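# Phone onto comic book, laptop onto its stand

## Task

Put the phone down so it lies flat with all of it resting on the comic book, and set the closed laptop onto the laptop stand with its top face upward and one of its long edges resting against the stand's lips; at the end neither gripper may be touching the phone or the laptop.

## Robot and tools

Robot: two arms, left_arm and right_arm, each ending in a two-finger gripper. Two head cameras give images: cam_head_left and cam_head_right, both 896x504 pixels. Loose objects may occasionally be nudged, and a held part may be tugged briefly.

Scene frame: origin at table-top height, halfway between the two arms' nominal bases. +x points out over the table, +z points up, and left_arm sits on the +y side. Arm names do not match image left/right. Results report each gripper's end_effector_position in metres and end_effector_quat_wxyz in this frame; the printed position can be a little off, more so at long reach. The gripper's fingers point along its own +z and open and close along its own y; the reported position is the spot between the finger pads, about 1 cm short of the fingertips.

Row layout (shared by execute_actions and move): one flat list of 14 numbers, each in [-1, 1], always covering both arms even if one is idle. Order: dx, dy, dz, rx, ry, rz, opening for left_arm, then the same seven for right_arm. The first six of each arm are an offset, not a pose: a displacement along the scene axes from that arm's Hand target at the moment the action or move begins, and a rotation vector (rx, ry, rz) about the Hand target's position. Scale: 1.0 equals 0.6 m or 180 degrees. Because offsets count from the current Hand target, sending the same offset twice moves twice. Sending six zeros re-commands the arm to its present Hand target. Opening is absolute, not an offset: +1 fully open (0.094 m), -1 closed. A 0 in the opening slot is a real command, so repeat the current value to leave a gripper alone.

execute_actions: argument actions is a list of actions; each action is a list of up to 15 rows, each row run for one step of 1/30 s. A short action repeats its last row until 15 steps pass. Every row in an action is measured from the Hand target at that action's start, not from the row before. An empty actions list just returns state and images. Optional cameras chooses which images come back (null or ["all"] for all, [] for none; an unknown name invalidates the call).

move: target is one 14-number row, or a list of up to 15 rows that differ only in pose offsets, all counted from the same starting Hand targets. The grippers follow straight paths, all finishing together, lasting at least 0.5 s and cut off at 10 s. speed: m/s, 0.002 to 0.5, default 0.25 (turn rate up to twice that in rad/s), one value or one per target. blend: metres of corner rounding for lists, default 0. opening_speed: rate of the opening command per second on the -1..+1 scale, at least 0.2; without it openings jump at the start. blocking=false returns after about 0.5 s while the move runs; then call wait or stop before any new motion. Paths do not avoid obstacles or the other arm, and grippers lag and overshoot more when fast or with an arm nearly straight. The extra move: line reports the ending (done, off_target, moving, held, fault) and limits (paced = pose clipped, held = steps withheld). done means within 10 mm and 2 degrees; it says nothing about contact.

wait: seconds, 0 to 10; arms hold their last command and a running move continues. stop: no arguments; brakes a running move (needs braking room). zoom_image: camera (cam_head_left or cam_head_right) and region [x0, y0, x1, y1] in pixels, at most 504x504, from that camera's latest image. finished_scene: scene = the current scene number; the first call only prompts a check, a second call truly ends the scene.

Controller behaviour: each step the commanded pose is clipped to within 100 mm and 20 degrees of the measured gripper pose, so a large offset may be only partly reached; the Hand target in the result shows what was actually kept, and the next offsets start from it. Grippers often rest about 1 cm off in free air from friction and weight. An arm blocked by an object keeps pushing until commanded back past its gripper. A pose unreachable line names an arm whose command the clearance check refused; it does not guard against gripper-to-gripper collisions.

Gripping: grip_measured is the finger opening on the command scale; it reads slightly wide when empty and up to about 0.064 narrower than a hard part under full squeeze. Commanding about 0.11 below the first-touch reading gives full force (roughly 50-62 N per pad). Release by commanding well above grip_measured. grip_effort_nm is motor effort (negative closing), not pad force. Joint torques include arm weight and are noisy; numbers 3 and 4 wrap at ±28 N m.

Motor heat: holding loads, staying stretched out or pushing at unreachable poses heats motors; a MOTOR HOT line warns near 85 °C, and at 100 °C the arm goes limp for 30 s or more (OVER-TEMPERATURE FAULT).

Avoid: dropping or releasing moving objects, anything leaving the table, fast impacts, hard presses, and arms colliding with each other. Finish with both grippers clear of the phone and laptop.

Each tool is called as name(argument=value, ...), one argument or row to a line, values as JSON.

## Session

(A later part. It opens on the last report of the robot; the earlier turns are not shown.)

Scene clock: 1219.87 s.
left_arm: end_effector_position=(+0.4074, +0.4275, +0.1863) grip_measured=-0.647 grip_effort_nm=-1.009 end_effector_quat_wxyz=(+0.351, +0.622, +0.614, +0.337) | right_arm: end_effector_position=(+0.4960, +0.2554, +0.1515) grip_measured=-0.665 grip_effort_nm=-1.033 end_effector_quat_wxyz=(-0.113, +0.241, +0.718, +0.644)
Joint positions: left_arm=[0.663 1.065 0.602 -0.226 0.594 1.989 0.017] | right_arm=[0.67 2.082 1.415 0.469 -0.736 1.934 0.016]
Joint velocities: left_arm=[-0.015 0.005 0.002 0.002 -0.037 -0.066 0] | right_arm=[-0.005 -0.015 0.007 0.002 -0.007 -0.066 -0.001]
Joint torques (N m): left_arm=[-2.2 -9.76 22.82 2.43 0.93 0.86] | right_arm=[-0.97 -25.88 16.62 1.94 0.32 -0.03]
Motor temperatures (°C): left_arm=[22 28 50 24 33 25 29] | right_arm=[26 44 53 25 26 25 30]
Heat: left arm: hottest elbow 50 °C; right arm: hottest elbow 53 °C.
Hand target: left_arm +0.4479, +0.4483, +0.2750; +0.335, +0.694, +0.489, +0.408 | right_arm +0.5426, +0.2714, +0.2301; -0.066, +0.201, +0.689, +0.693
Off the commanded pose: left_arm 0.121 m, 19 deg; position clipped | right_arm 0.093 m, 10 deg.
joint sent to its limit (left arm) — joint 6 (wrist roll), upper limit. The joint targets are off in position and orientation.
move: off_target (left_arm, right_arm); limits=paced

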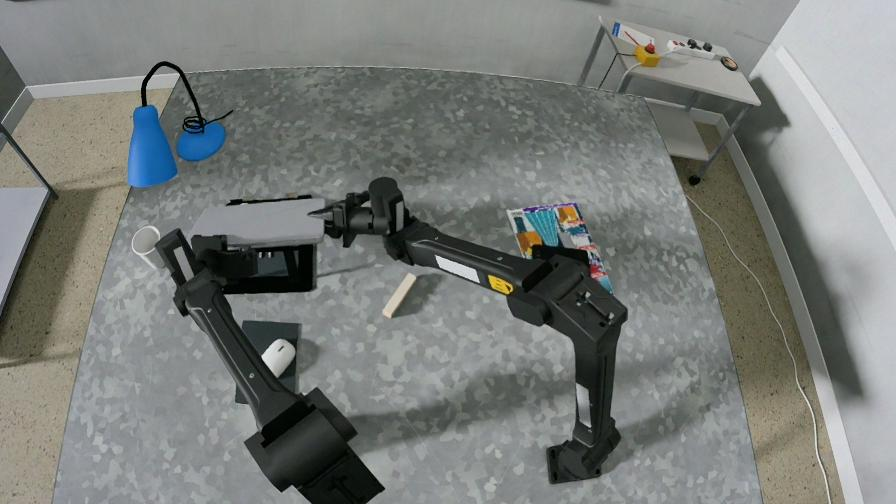

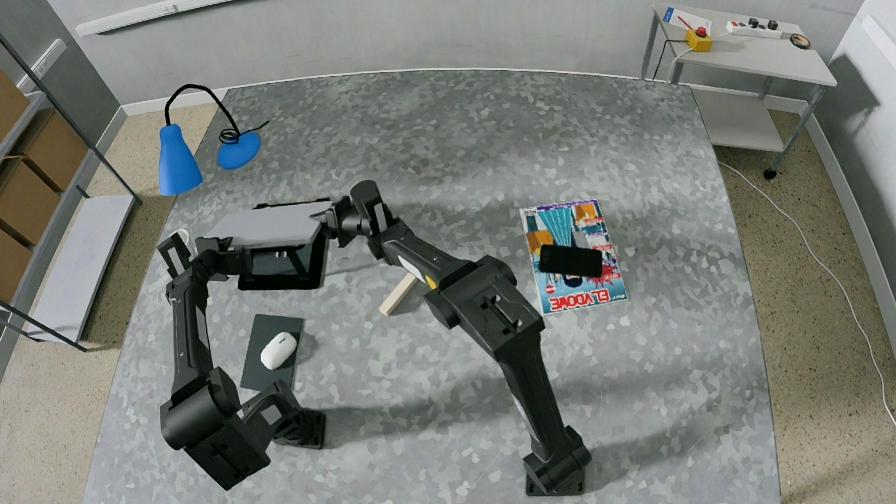

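move(
  target=[0.07,0.01,0.02,0,-0.03,0,-1,0.07,0.01,-0.01,0,-0.015,0,-1],
  speed=0.08,
)

zoom_image(
  camera="cam_head_left",
  region=[170, 130, 370, 310],
)

zoom_image(
  camera="cam_head_right",
  region=[170, 130, 370, 310],
)

Scene clock: 1226.27 s.
left_arm: end_effector_position=(+0.4293, +0.4383, +0.1718) grip_measured=-0.648 grip_effort_nm=-1.009 end_effector_quat_wxyz=(+0.363, +0.617, +0.604, +0.350) | right_arm: end_effector_position=(+0.5239, +0.2688, +0.1412) grip_measured=-0.665 grip_effort_nm=-1.038 end_effector_quat_wxyz=(-0.106, +0.218, +0.721, +0.649)
Joint positions: left_arm=[0.653 1.169 0.602 -0.072 0.604 1.962 0.017] | right_arm=[0.656 2.167 1.532 0.445 -0.768 1.893 0.016]
Joint velocities: left_arm=[0.005 0.005 0.012 0.002 0.007 0.022 0.001] | right_arm=[0.005 -0.005 -0.017 0.012 0.022 0.007 -0.001]
Joint torques (N m): left_arm=[-3.72 -12.1 20.98 3.71 1.65 1.16] | right_arm=[-2.08 -26.87 17.37 1.74 0.44 -0.03]
Motor temperatures (°C): left_arm=[22 28 53 24 33 25 29] | right_arm=[26 45 54 25 26 25 30]
Heat: left arm: hottest elbow 53 °C; right arm: hottest elbow 54 °C.
Hand target: left_arm +0.4755, +0.4499, +0.2600; +0.358, +0.674, +0.473, +0.440 | right_arm +0.5830, +0.2767, +0.2212; -0.049, +0.185, +0.690, +0.698
Off the commanded pose: left_arm 0.131 m, 19 deg; position clipped | right_arm 0.103 m, 10 deg; position clipped.
joint sent to its limit (left arm) — joint 6 (wrist roll), upper limit. The joint targets are off in position and orientation.
move: off_target (left_arm, right_arm); limits=paced

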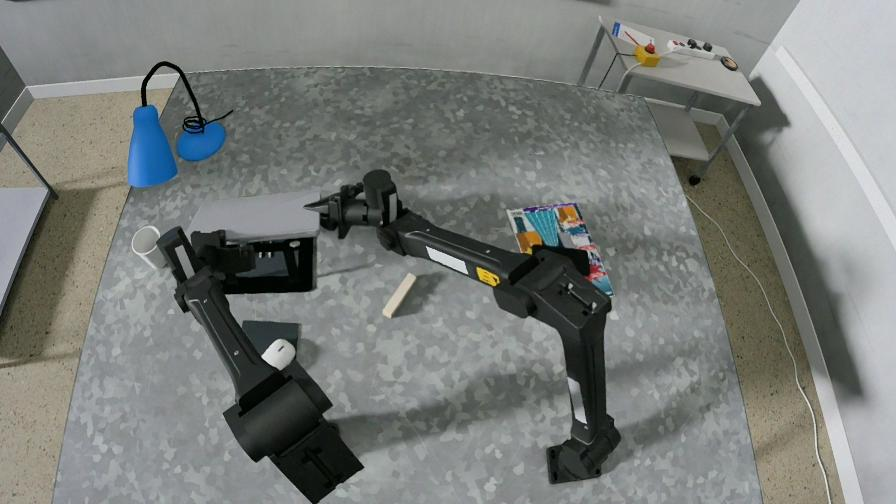

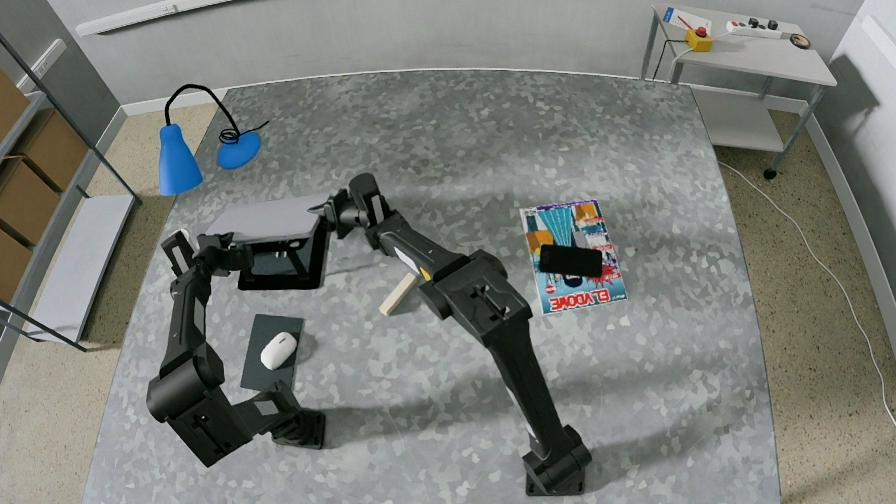

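Scaled by 2.520.

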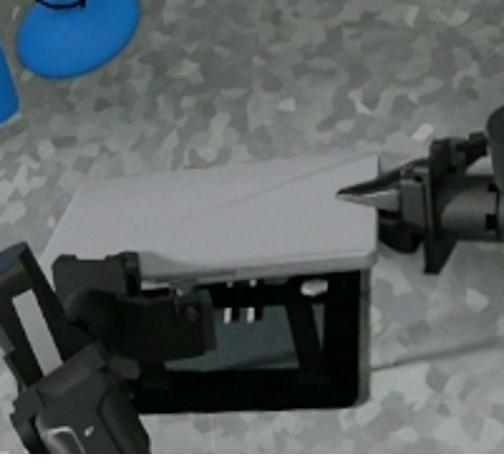

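Scaled by 2.520.

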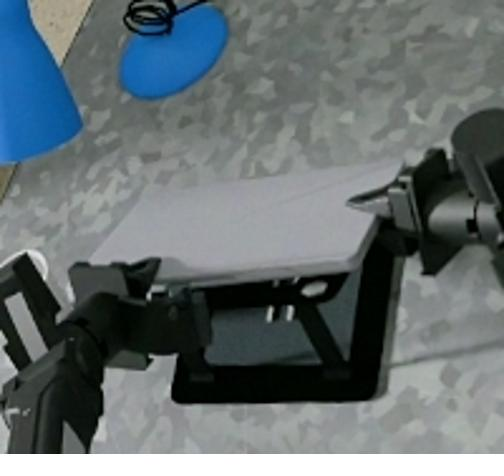

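move(
  target=[0.04,-0.005,-0.06,0,0,0,-1,0.04,-0.005,-0.06,0,0,0,-1],
  speed=0.06,
)

zoom_image(
  camera="cam_head_left",
  region=[170, 130, 370, 310],
)

zoom_image(
  camera="cam_head_right",
  region=[170, 130, 370, 310],
)

Scene clock: 1236.67 s.
left_arm: end_effector_position=(+0.4556, +0.4387, +0.1509) grip_measured=-0.648 grip_effort_nm=-1.004 end_effector_quat_wxyz=(+0.364, +0.621, +0.596, +0.355) | right_arm: end_effector_position=(+0.5493, +0.2698, +0.1179) grip_measured=-0.665 grip_effort_nm=-1.038 end_effector_quat_wxyz=(-0.105, +0.218, +0.720, +0.651)
Joint positions: left_arm=[0.608 1.279 0.613 0.052 0.575 1.944 0.017] | right_arm=[0.635 2.249 1.609 0.453 -0.788 1.89 0.016]
Joint velocities: left_arm=[-0.005 -0.005 -0.007 0.007 -0.007 0.007 0] | right_arm=[0.005 0.005 -0.002 -0.012 -0.066 -0.022 -0.001]
Joint torques (N m): left_arm=[-3.6 -12.69 18.48 3.78 1.43 1.29] | right_arm=[-2.08 -26.93 16.55 2.62 0.37 -0.01]
Motor temperatures (°C): left_arm=[22 28 54 24 34 26 29] | right_arm=[26 45 58 25 26 25 30]
Heat: left arm: hottest elbow 54 °C; right arm: hottest elbow 58 °C.
Hand target: left_arm +0.4991, +0.4467, +0.2239; +0.358, +0.674, +0.473, +0.440 | right_arm +0.6063, +0.2732, +0.1844; -0.049, +0.185, +0.690, +0.697
Off the commanded pose: left_arm 0.086 m, 18 deg | right_arm 0.089 m, 10 deg.
joint sent to its limit (left arm) — joint 6 (wrist roll), upper limit. The joint targets are off in position and orientation.
move: off_target (left_arm, right_arm)

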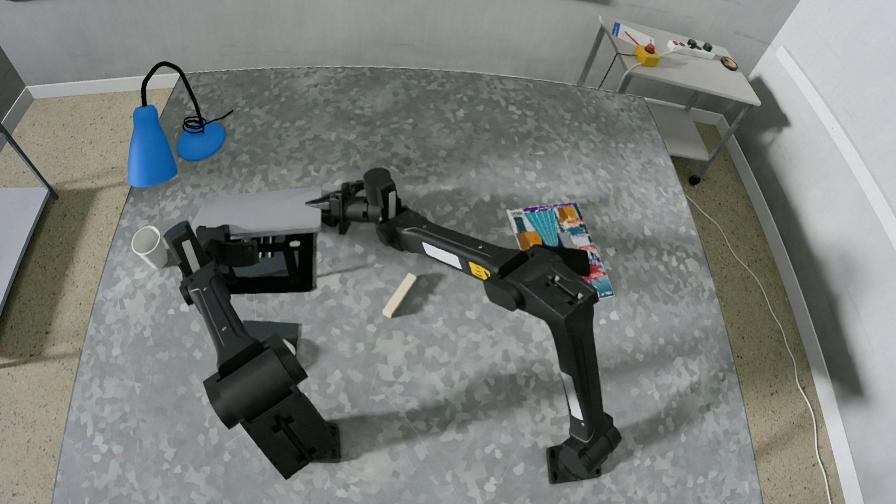

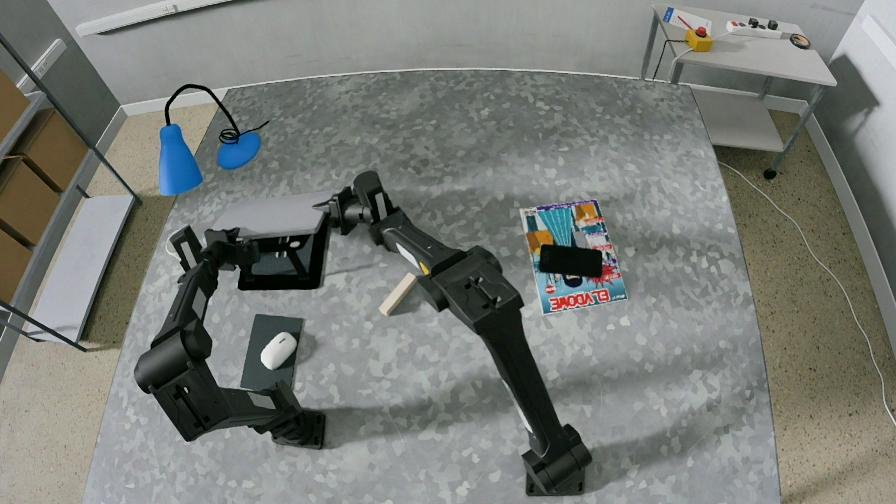

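Scaled by 2.520.

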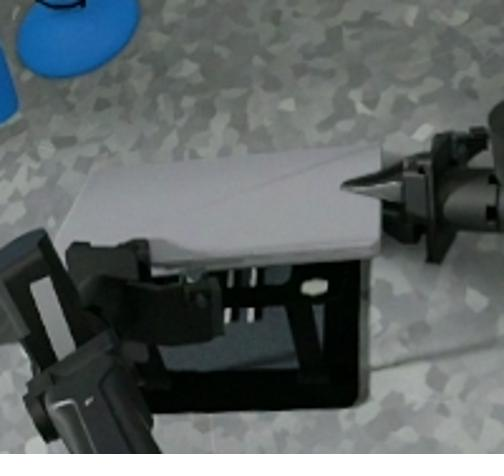

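Scaled by 2.520.

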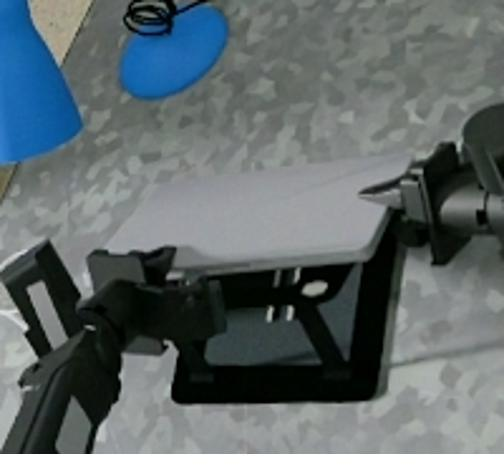

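move(
  target=[-0.033,-0.017,-0.045,0,0,0,-1,-0.033,-0.017,-0.045,0,0,0,-1],
  speed=0.05,
)

zoom_image(
  camera="cam_head_left",
  region=[170, 130, 370, 310],
)

zoom_image(
  camera="cam_head_right",
  region=[170, 130, 370, 310],
)

Scene clock: 1244.60 s.
left_arm: end_effector_position=(+0.4631, +0.4408, +0.1542) grip_measured=-0.648 grip_effort_nm=-1.009 end_effector_quat_wxyz=(+0.370, +0.623, +0.580, +0.372) | right_arm: end_effector_position=(+0.5533, +0.2704, +0.1186) grip_measured=-0.665 grip_effort_nm=-1.038 end_effector_quat_wxyz=(-0.089, +0.207, +0.710, +0.667)
Joint positions: left_arm=[0.606 1.3 0.613 0.118 0.587 1.95 0.017] | right_arm=[0.634 2.266 1.609 0.525 -0.775 1.895 0.016]
Joint velocities: left_arm=[-0.005 -0.015 -0.007 0.017 0.022 -0.007 0] | right_arm=[-0.005 -0.015 -0.002 -0.012 -0.022 -0.037 -0.002]
Joint torques (N m): left_arm=[-2.9 -12.98 11.26 4.56 1.31 1.24] | right_arm=[-1.61 -27.34 11.66 2.66 0.15 -0.06]
Motor temperatures (°C): left_arm=[22 28 53 24 34 26 29] | right_arm=[26 46 60 25 26 25 30]
Heat: left arm: hottest elbow 53 °C; right arm: hottest elbow 60 °C.
Hand target: left_arm +0.4791, +0.4365, +0.1971; +0.359, +0.674, +0.473, +0.440 | right_arm +0.5859, +0.2629, +0.1576; -0.050, +0.185, +0.691, +0.697
Off the commanded pose: left_arm 0.046 m, 16 deg | right_arm 0.052 m, 7 deg.
joint sent to its limit (left arm) — joint 6 (wrist roll), upper limit. The joint targets are off in orientation, not in position.
move: off_target (left_arm, right_arm)

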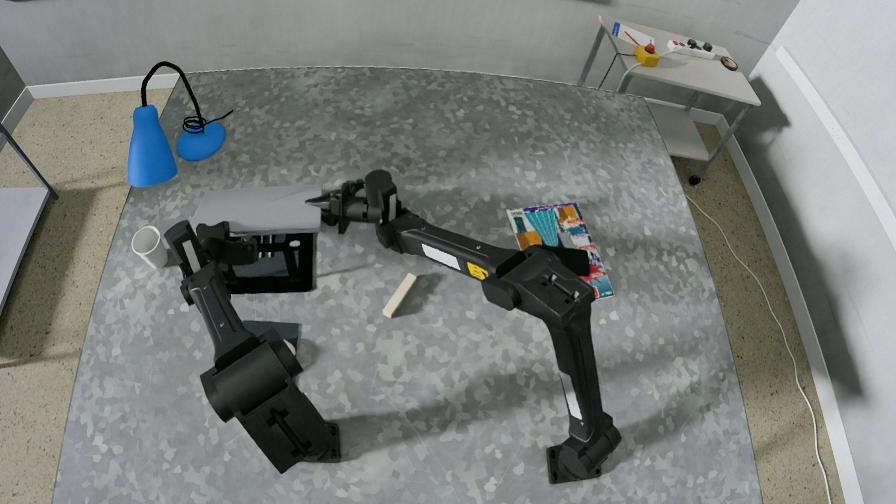

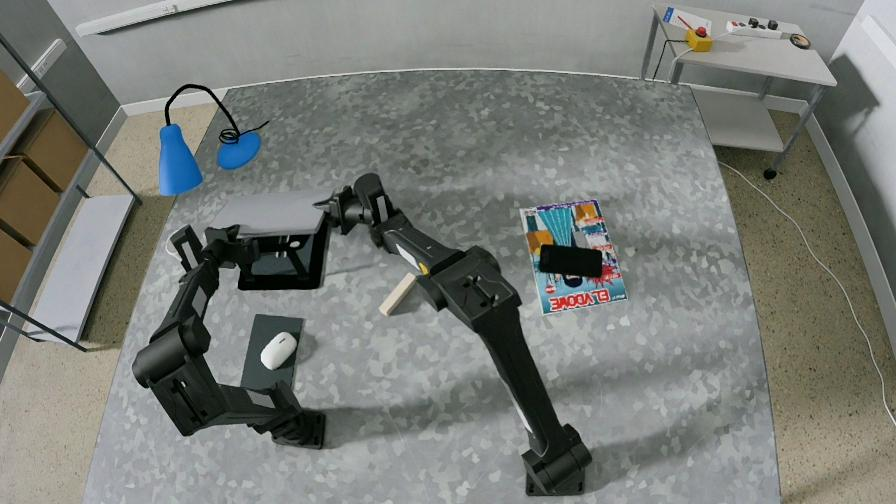

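Scaled by 2.520.

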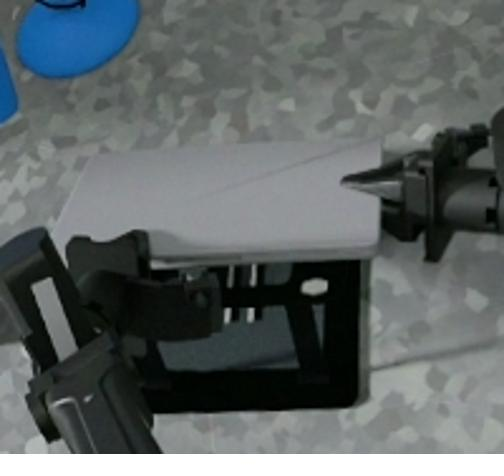

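Scaled by 2.520.

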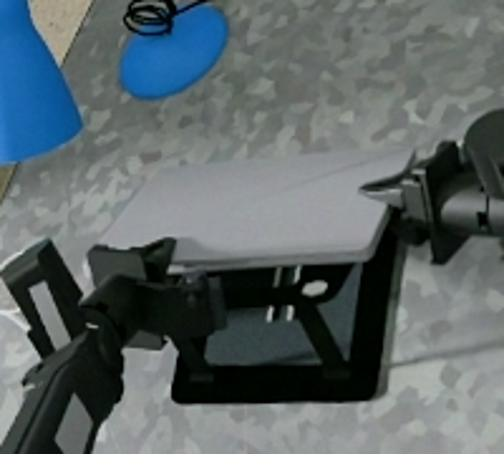

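move(
  target=[0,0,0.01,0,0.05,0,-1,-0.025,0,-0.07,0,0.05,0,-1],
  speed=0.05,
)

zoom_image(
  camera="cam_head_left",
  region=[170, 130, 370, 310],
)

zoom_image(
  camera="cam_head_right",
  region=[170, 130, 370, 310],
)

Scene clock: 1254.50 s.
left_arm: end_effector_position=(+0.4576, +0.4383, +0.1456) grip_measured=-0.647 grip_effort_nm=-1.013 end_effector_quat_wxyz=(+0.334, +0.633, +0.608, +0.342) | right_arm: end_effector_position=(+0.5492, +0.2713, +0.1010) grip_measured=-0.665 grip_effort_nm=-1.033 end_effector_quat_wxyz=(-0.128, +0.238, +0.698, +0.663)
Joint positions: left_arm=[0.585 1.28 0.64 -0.031 0.512 1.973 0.017] | right_arm=[0.636 2.295 1.604 0.565 -0.788 2 0.016]
Joint velocities: left_arm=[-0.015 -0.015 0.002 0.007 0.007 -0.007 0] | right_arm=[-0.024 -0.015 -0.012 -0.012 -0.007 0.007 0]
Joint torques (N m): left_arm=[-4.25 -14.27 15.35 1.24 1 0.97] | right_arm=[-0.85 -26.34 8.9 2.77 0.8 0.17]
Motor temperatures (°C): left_arm=[22 28 51 24 34 26 30] | right_arm=[26 46 58 25 26 25 30]
Heat: left arm: hottest elbow 51 °C; right arm: hottest elbow 58 °C.
Hand target: left_arm +0.4792, +0.4368, +0.2028; +0.320, +0.706, +0.500, +0.386 | right_arm +0.5701, +0.2631, +0.1163; -0.104, +0.239, +0.684, +0.681
Off the commanded pose: left_arm 0.061 m, 16 deg | right_arm 0.028 m, 4 deg.
joint sent to its limit (left arm) — joint 6 (wrist roll), upper limit. The joint targets are off in orientation, not in position.
move: off_target (left_arm, right_arm)

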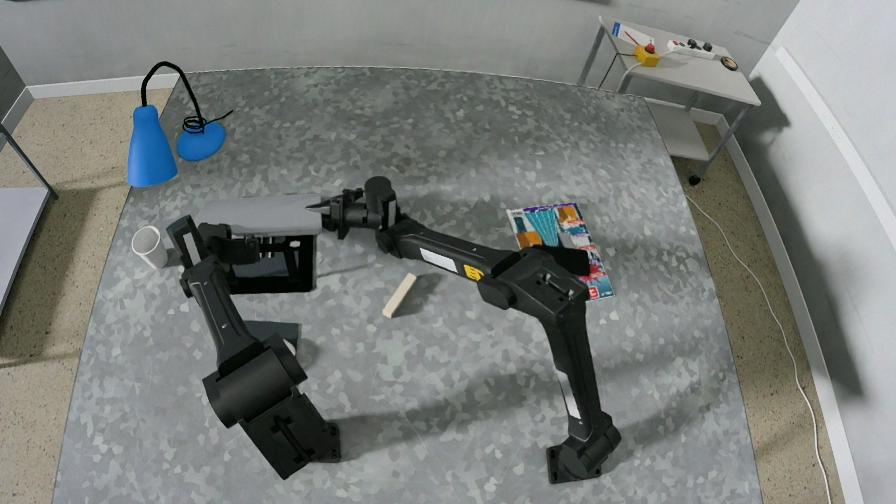

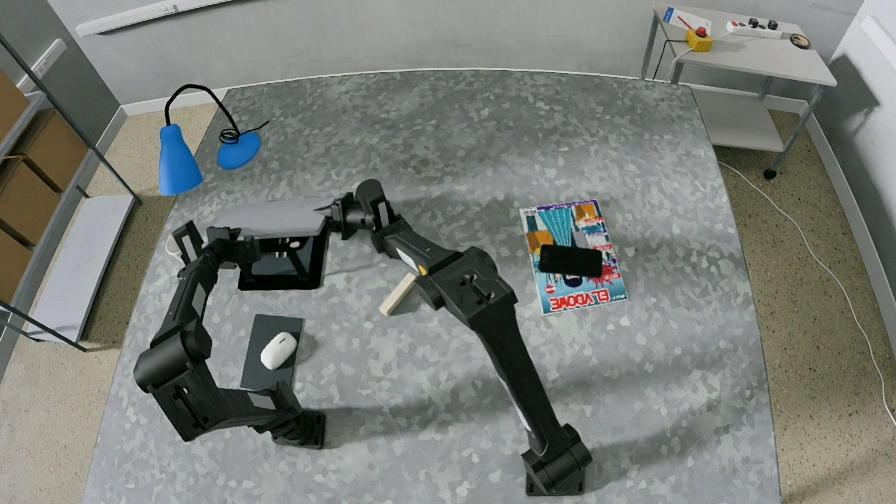

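Scaled by 2.520.

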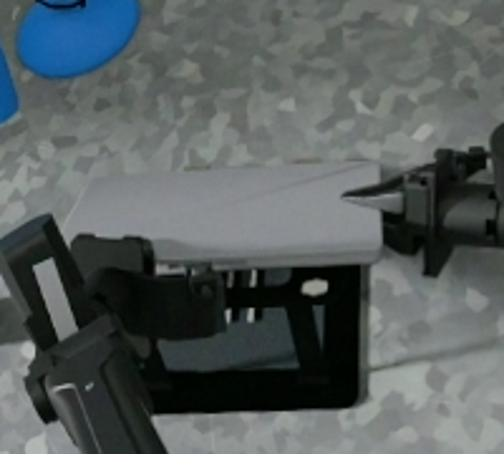

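Scaled by 2.520.

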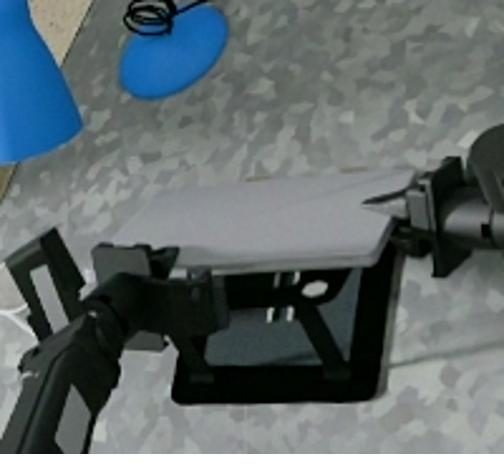

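move(
  target=[0.03,-0.015,-0.02,0,0,0,-1,0.025,-0.015,-0.04,0,0,0,-1],
  speed=0.05,
)

zoom_image(
  camera="cam_head_left",
  region=[170, 130, 370, 310],
)

zoom_image(
  camera="cam_head_right",
  region=[170, 130, 370, 310],
)

Scene clock: 1261.13 s.
left_arm: end_effector_position=(+0.4638, +0.4312, +0.1454) grip_measured=-0.647 grip_effort_nm=-1.009 end_effector_quat_wxyz=(+0.327, +0.640, +0.604, +0.344) | right_arm: end_effector_position=(+0.5534, +0.2656, +0.0934) grip_measured=-0.665 grip_effort_nm=-1.043 end_effector_quat_wxyz=(-0.129, +0.235, +0.693, +0.669)
Joint positions: left_arm=[0.554 1.282 0.645 -0.032 0.48 1.975 0.017] | right_arm=[0.625 2.315 1.604 0.607 -0.801 2.014 0.016]
Joint velocities: left_arm=[-0.005 -0.015 -0.002 0.012 -0.022 -0.081 -0.001] | right_arm=[0.005 -0.015 0.002 -0.012 -0.022 -0.022 -0.001]
Joint torques (N m): left_arm=[-4.25 -10.93 16.16 2.37 1.05 1.04] | right_arm=[-1.55 -24.41 10.48 2.19 0.5 0.02]
Motor temperatures (°C): left_arm=[22 28 49 24 34 26 30] | right_arm=[26 47 56 25 26 25 30]
Heat: left arm: hottest elbow 49 °C; right arm: hottest elbow 56 °C.
Hand target: left_arm +0.4971, +0.4276, +0.1911; +0.320, +0.706, +0.500, +0.386 | right_arm +0.5845, +0.2537, +0.0919; -0.104, +0.239, +0.684, +0.681
Off the commanded pose: left_arm 0.056 m, 15 deg | right_arm 0.034 m, 3 deg.
joint sent to its limit (left arm) — joint 6 (wrist roll), upper limit. The joint targets are off in position and orientation.
move: off_target (left_arm, right_arm)

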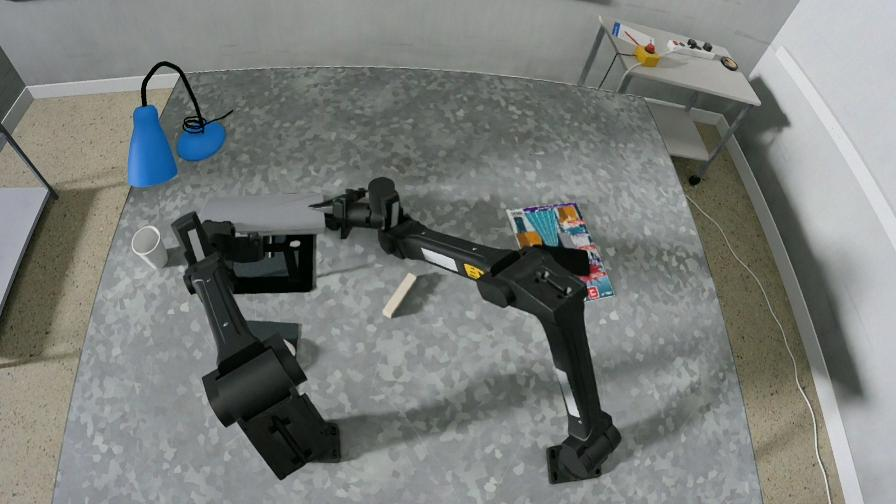

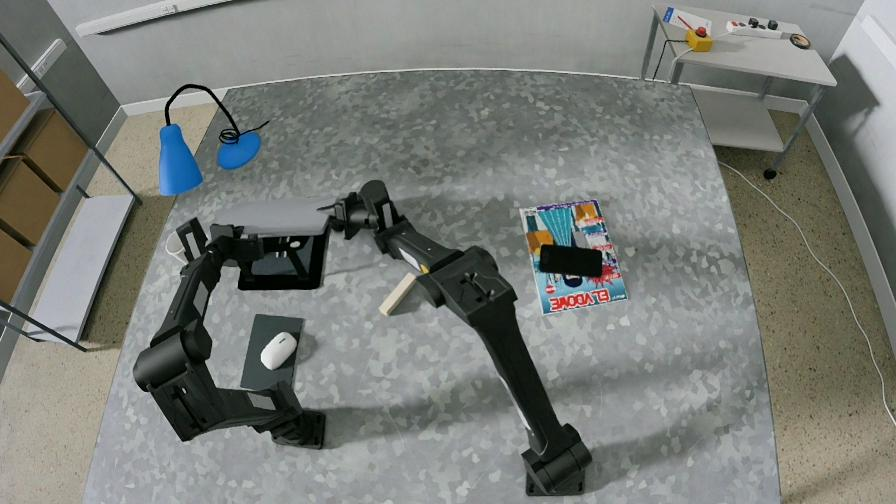

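Scaled by 2.520.

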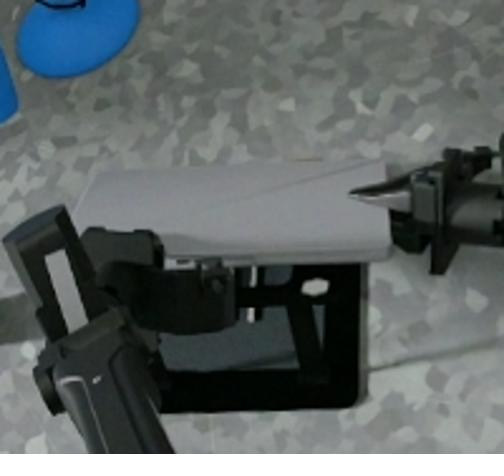

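Scaled by 2.520.

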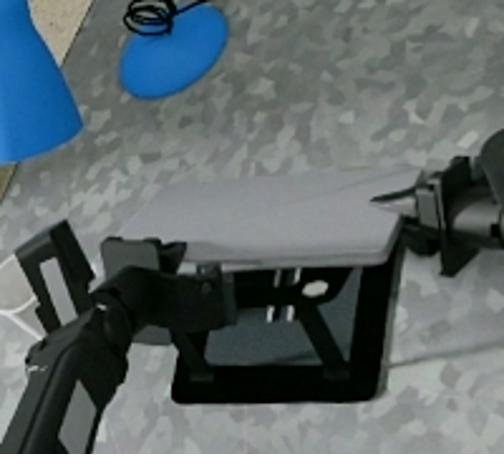

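zoom_image(
  camera="cam_head_left",
  region=[220, 170, 340, 240],
)

zoom_image(
  camera="cam_head_right",
  region=[230, 180, 350, 250],
)

Scaled by 4.200.

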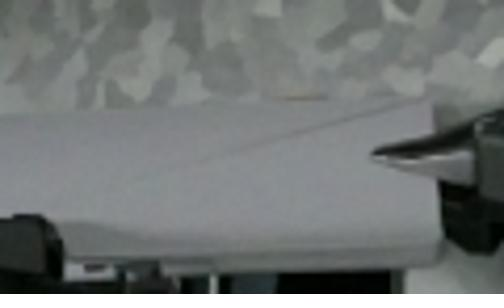

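Scaled by 4.200.

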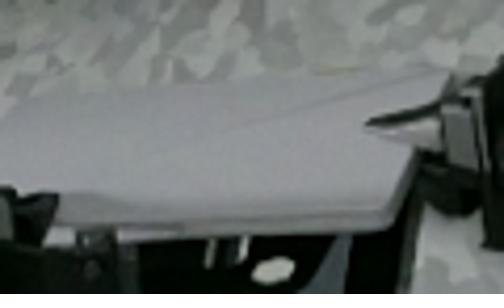

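move(
  target=[0.03,-0.005,0,0,0,0.006,-1,0.04,-0.005,-0.02,0,0,0.006,-1],
  speed=0.05,
)

zoom_image(
  camera="cam_head_left",
  region=[220, 170, 340, 240],
)

zoom_image(
  camera="cam_head_right",
  region=[230, 180, 350, 250],
)

Scene clock: 1273.03 s.
left_arm: end_effector_position=(+0.4735, +0.4255, +0.1446) grip_measured=-0.647 grip_effort_nm=-1.009 end_effector_quat_wxyz=(+0.324, +0.644, +0.603, +0.342) | right_arm: end_effector_position=(+0.5655, +0.2617, +0.0881) grip_measured=-0.665 grip_effort_nm=-1.038 end_effector_quat_wxyz=(-0.139, +0.225, +0.693, +0.671)
Joint positions: left_arm=[0.526 1.298 0.661 -0.032 0.458 1.966 0.017] | right_arm=[0.606 2.351 1.65 0.609 -0.847 2.021 0.016]
Joint velocities: left_arm=[0.005 -0.015 -0.002 -0.012 0.037 -0.037 0.001] | right_arm=[0.005 -0.005 0.002 -0.002 0.037 0.037 0]
Joint torques (N m): left_arm=[-5.6 -9.88 17.96 2.29 0.6 1.06] | right_arm=[-2.26 -22.89 12.78 1.29 0.56 -0.08]
Motor temperatures (°C): left_arm=[22 28 49 24 33 26 30] | right_arm=[26 47 54 25 26 24 30]
Heat: left arm: hottest elbow 49 °C; right arm: hottest elbow 54 °C.
Hand target: left_arm +0.5150, +0.4245, +0.1908; +0.316, +0.702, +0.506, +0.389 | right_arm +0.6082, +0.2502, +0.0794; -0.110, +0.233, +0.686, +0.680
Off the commanded pose: left_arm 0.062 m, 14 deg | right_arm 0.045 m, 4 deg.
joint sent to its limit (left arm) — joint 6 (wrist roll), upper limit. The joint targets are off in position and orientation.
move: off_target (left_arm, right_arm)

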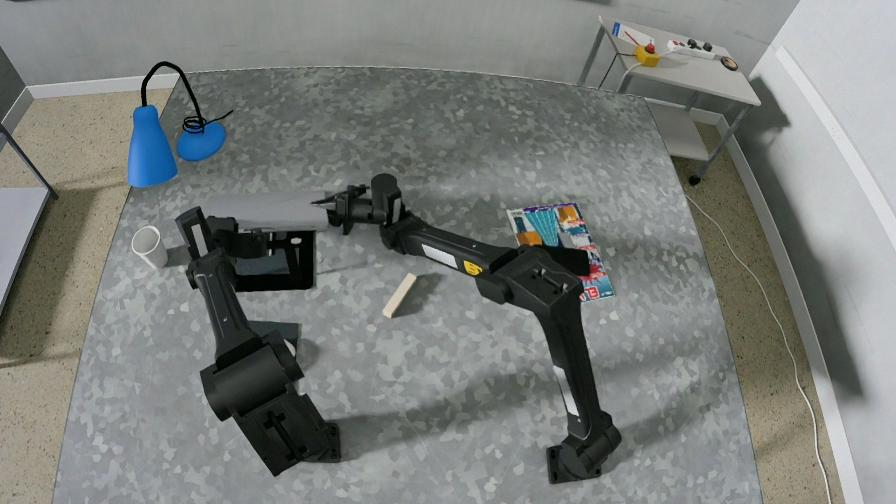

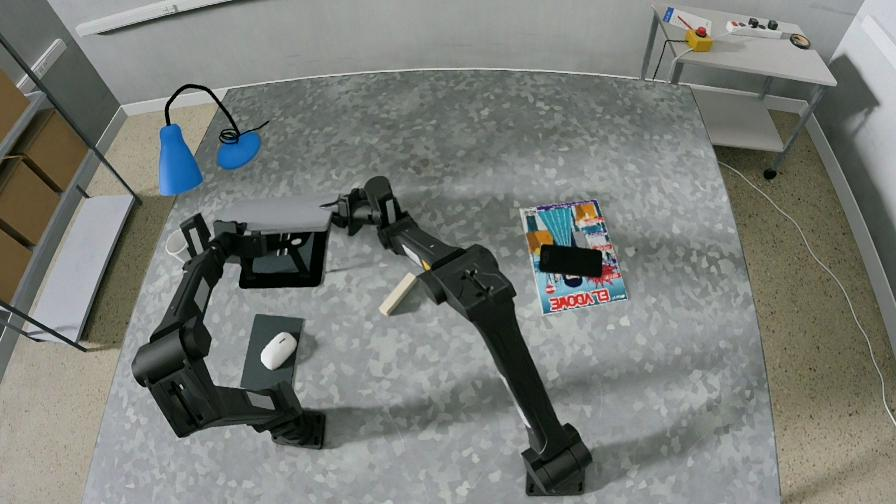

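Scaled by 4.200.

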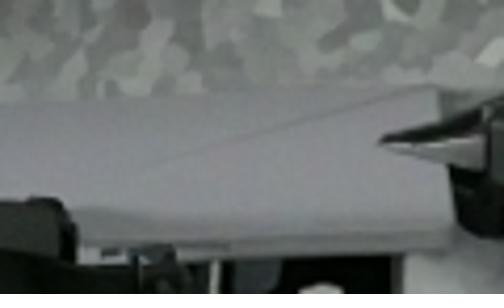

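Scaled by 4.200.

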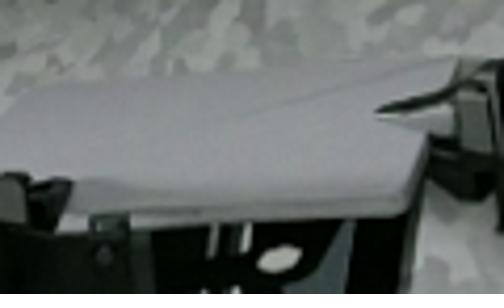

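move(
  target=[-0.045,0.003,-0.06,-0.043,0.019,0.04,-1,-0.02,0.005,0,0,0,0,-1],
  speed=0.05,
)

zoom_image(
  camera="cam_head_left",
  region=[170, 130, 370, 310],
)

zoom_image(
  camera="cam_head_right",
  region=[170, 130, 370, 310],
)

Scene clock: 1281.10 s.
left_arm: end_effector_position=(+0.4730, +0.4256, +0.1428) grip_measured=-0.647 grip_effort_nm=-1.009 end_effector_quat_wxyz=(+0.327, +0.637, +0.613, +0.336) | right_arm: end_effector_position=(+0.5660, +0.2617, +0.0883) grip_measured=-0.665 grip_effort_nm=-1.038 end_effector_quat_wxyz=(-0.138, +0.226, +0.692, +0.671)
Joint positions: left_arm=[0.525 1.3 0.661 -0.036 0.455 1.942 0.017] | right_arm=[0.606 2.351 1.65 0.609 -0.844 2.021 0.016]
Joint velocities: left_arm=[-0.005 -0.005 -0.002 -0.012 -0.022 0.007 -0.001] | right_arm=[-0.015 -0.005 0.002 -0.002 0.022 0.007 0.001]
Joint torques (N m): left_arm=[-2.49 -9.52 12.92 1.5 0.2 0.49] | right_arm=[-1.32 -24.18 10.96 1.77 0.88 -0.07]
Motor temperatures (°C): left_arm=[23 28 50 24 33 26 30] | right_arm=[26 47 56 25 26 24 30]
Heat: left arm: hottest elbow 50 °C; right arm: hottest elbow 56 °C.
Hand target: left_arm +0.4879, +0.4266, +0.1548; +0.322, +0.657, +0.584, +0.352 | right_arm +0.5963, +0.2534, +0.0798; -0.110, +0.233, +0.686, +0.680
Off the commanded pose: left_arm 0.019 m, 5 deg | right_arm 0.033 m, 3 deg.
move: off_target (left_arm, right_arm)

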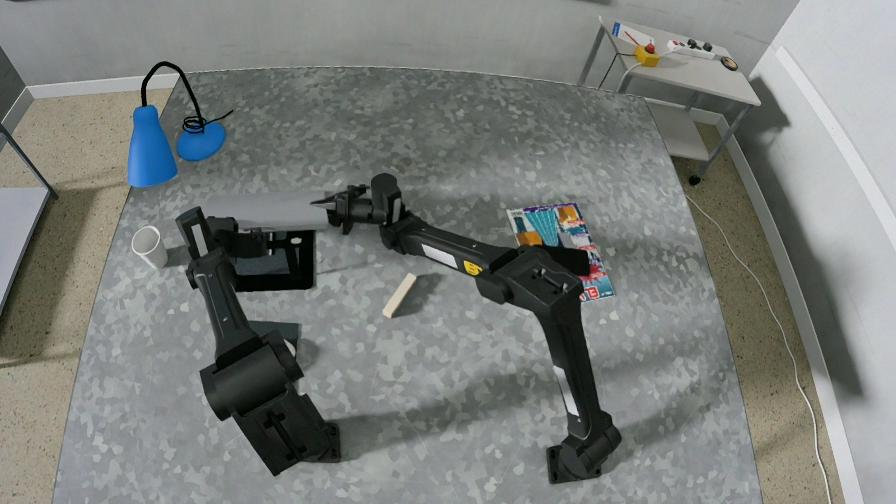

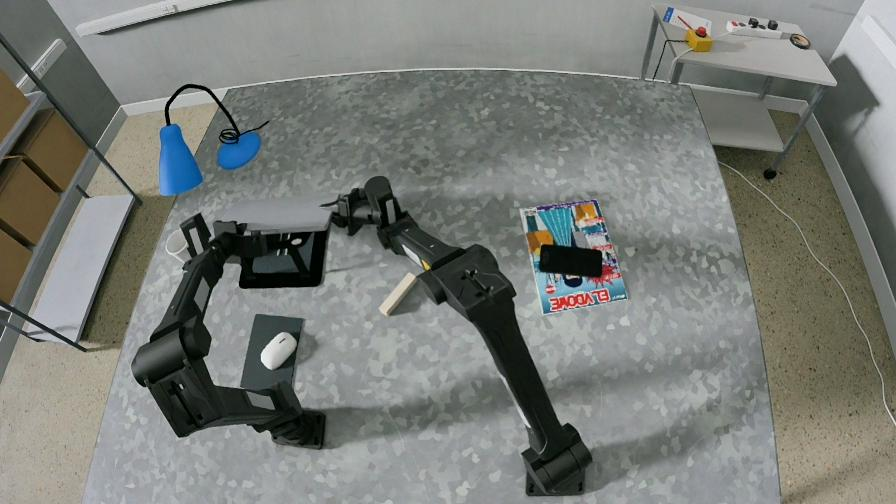

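Scaled by 2.520.

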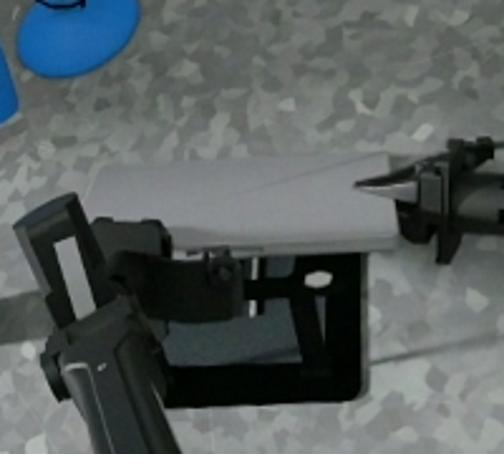

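Scaled by 2.520.

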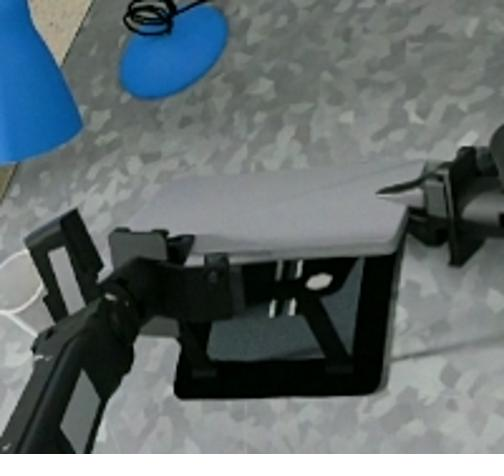

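move(
  target=[0,0,0,0,0,0,-0.5,0,0,0,0,0,0,-1],
  speed=0.05,
  opening_speed=0.3,
)

zoom_image(
  camera="cam_head_left",
  region=[170, 130, 370, 310],
)

zoom_image(
  camera="cam_head_right",
  region=[170, 130, 370, 310],
)

Scene clock: 1287.00 s.
left_arm: end_effector_position=(+0.4734, +0.4248, +0.1435) grip_measured=-0.504 grip_effort_nm=0.183 end_effector_quat_wxyz=(+0.325, +0.645, +0.604, +0.338) | right_arm: end_effector_position=(+0.5711, +0.2600, +0.0871) grip_measured=-0.665 grip_effort_nm=-1.033 end_effector_quat_wxyz=(-0.127, +0.233, +0.691, +0.672)
Joint positions: left_arm=[0.525 1.3 0.662 -0.038 0.461 1.966 0.023] | right_arm=[0.604 2.352 1.65 0.609 -0.82 2.014 0.016]
Joint velocities: left_arm=[-0.015 -0.005 -0.002 -0.002 -0.066 -0.066 0] | right_arm=[-0.005 0.015 0.002 -0.007 -0.066 0.037 0]
Joint torques (N m): left_arm=[-2.14 -9.88 13.01 1.51 0.04 0.22] | right_arm=[-1.08 -24 11.18 1.74 0.09 0]
Motor temperatures (°C): left_arm=[22 28 50 24 32 26 30] | right_arm=[26 47 56 25 26 24 30]
Heat: left arm: hottest elbow 50 °C; right arm: hottest elbow 56 °C.
Hand target: left_arm +0.4879, +0.4265, +0.1548; +0.322, +0.657, +0.584, +0.352 | right_arm +0.5962, +0.2535, +0.0797; -0.110, +0.233, +0.686, +0.680
Off the commanded pose: left_arm 0.018 m, 3 deg | right_arm 0.027 m, 2 deg.
move: off_target (left_arm, right_arm)

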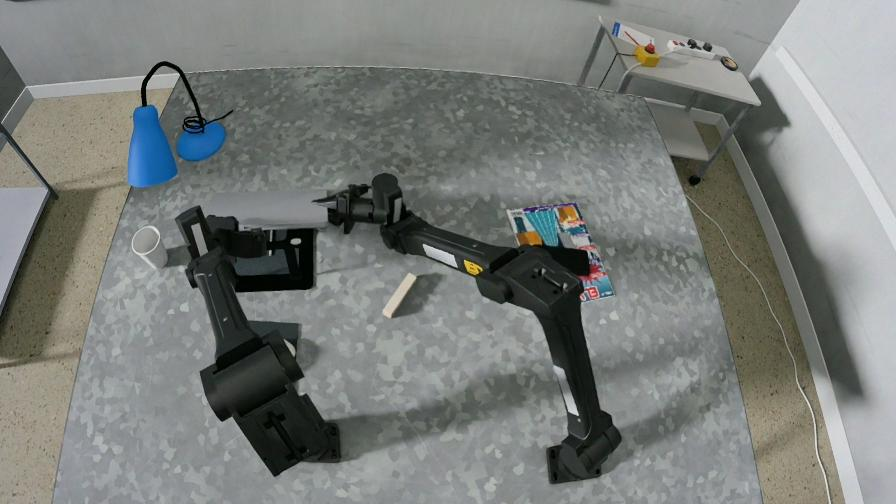

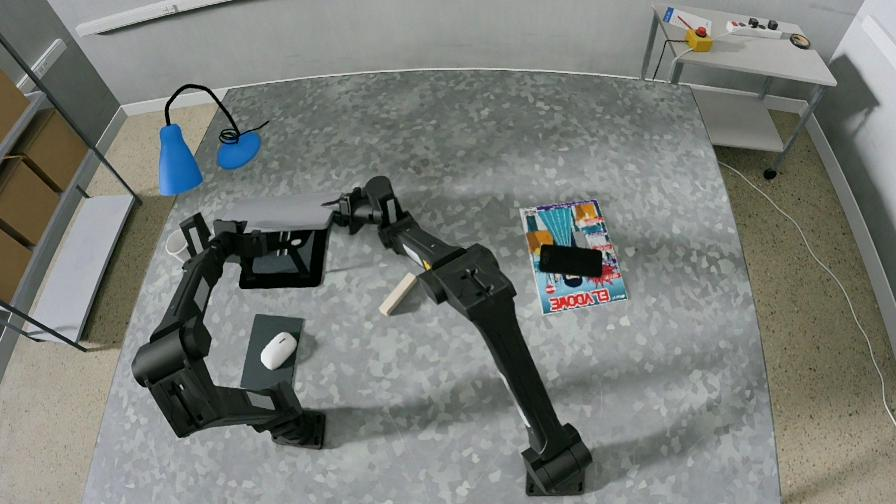

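Scaled by 2.520.

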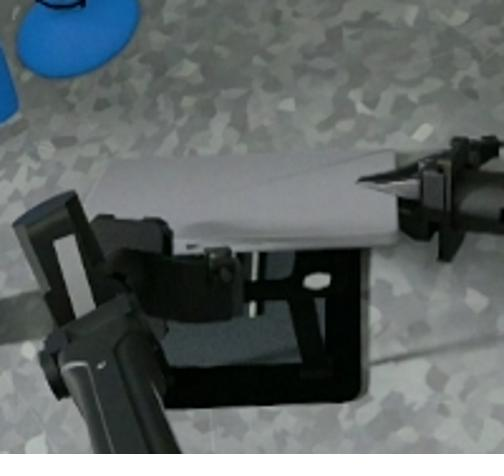

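Scaled by 2.520.

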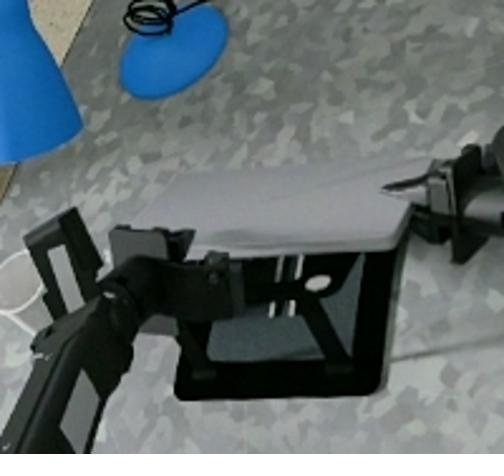

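move(
  target=[-0.06,0,0.012,0,0,0,-0.5,0,0,0,0,0,0,-1],
  speed=0.04,
)

zoom_image(
  camera="cam_head_left",
  region=[170, 130, 370, 310],
)

zoom_image(
  camera="cam_head_right",
  region=[170, 130, 370, 310],
)

Scene clock: 1293.27 s.
left_arm: end_effector_position=(+0.4571, +0.4231, +0.1496) grip_measured=-0.502 grip_effort_nm=0.125 end_effector_quat_wxyz=(+0.323, +0.657, +0.593, +0.336) | right_arm: end_effector_position=(+0.5713, +0.2599, +0.0856) grip_measured=-0.665 grip_effort_nm=-1.033 end_effector_quat_wxyz=(-0.119, +0.226, +0.694, +0.673)
Joint positions: left_arm=[0.552 1.249 0.645 -0.093 0.493 2.019 0.023] | right_arm=[0.604 2.354 1.65 0.609 -0.819 1.991 0.016]
Joint velocities: left_arm=[-0.005 -0.005 -0.002 -0.027 0.095 -0.022 0] | right_arm=[0.005 -0.005 -0.002 0.007 -0.007 -0.007 -0.001]
Joint torques (N m): left_arm=[-0.26 -12.45 9.68 1.36 0.44 0.13] | right_arm=[-1.14 -24.29 11.21 1.73 0.03 0.2]
Motor temperatures (°C): left_arm=[22 28 48 24 32 26 29] | right_arm=[26 46 56 25 26 24 30]
Heat: left arm: hottest elbow 48 °C; right arm: hottest elbow 56 °C.
Hand target: left_arm +0.4521, +0.4271, +0.1621; +0.322, +0.657, +0.584, +0.353 | right_arm +0.5962, +0.2535, +0.0796; -0.110, +0.233, +0.686, +0.680
Off the commanded pose: left_arm 0.014 m, 2 deg | right_arm 0.026 m, 2 deg.
move: off_target (left_arm, right_arm)

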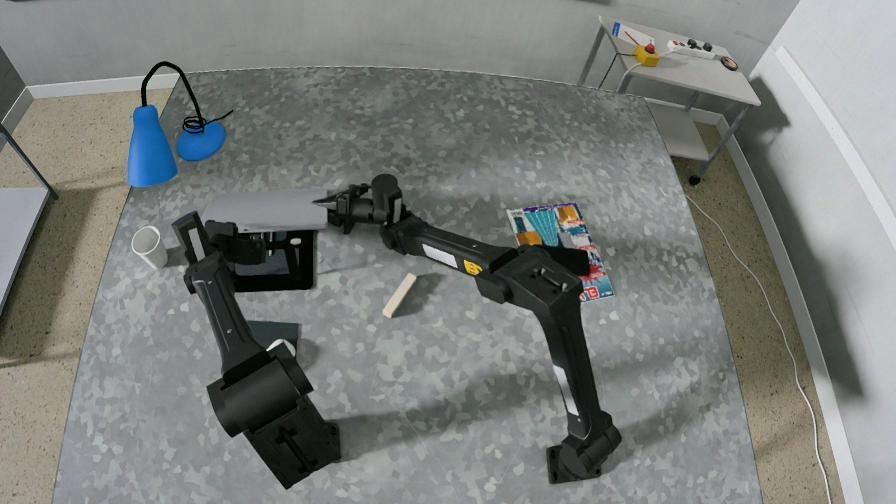

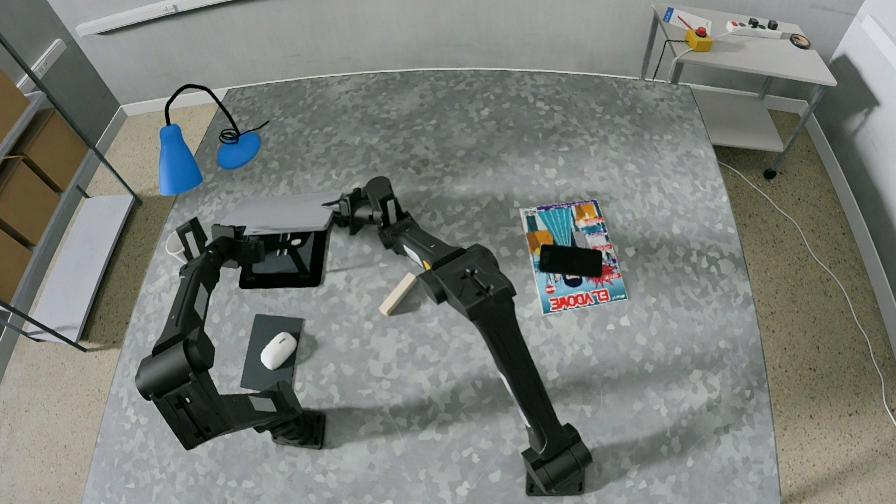

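Scaled by 2.520.

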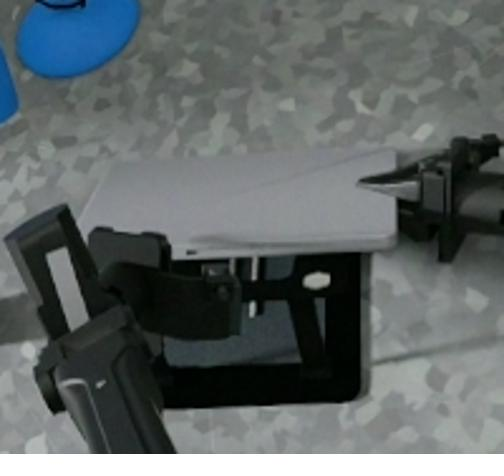

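Scaled by 2.520.

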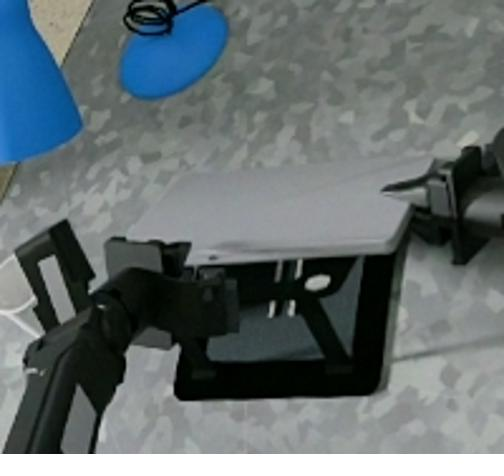

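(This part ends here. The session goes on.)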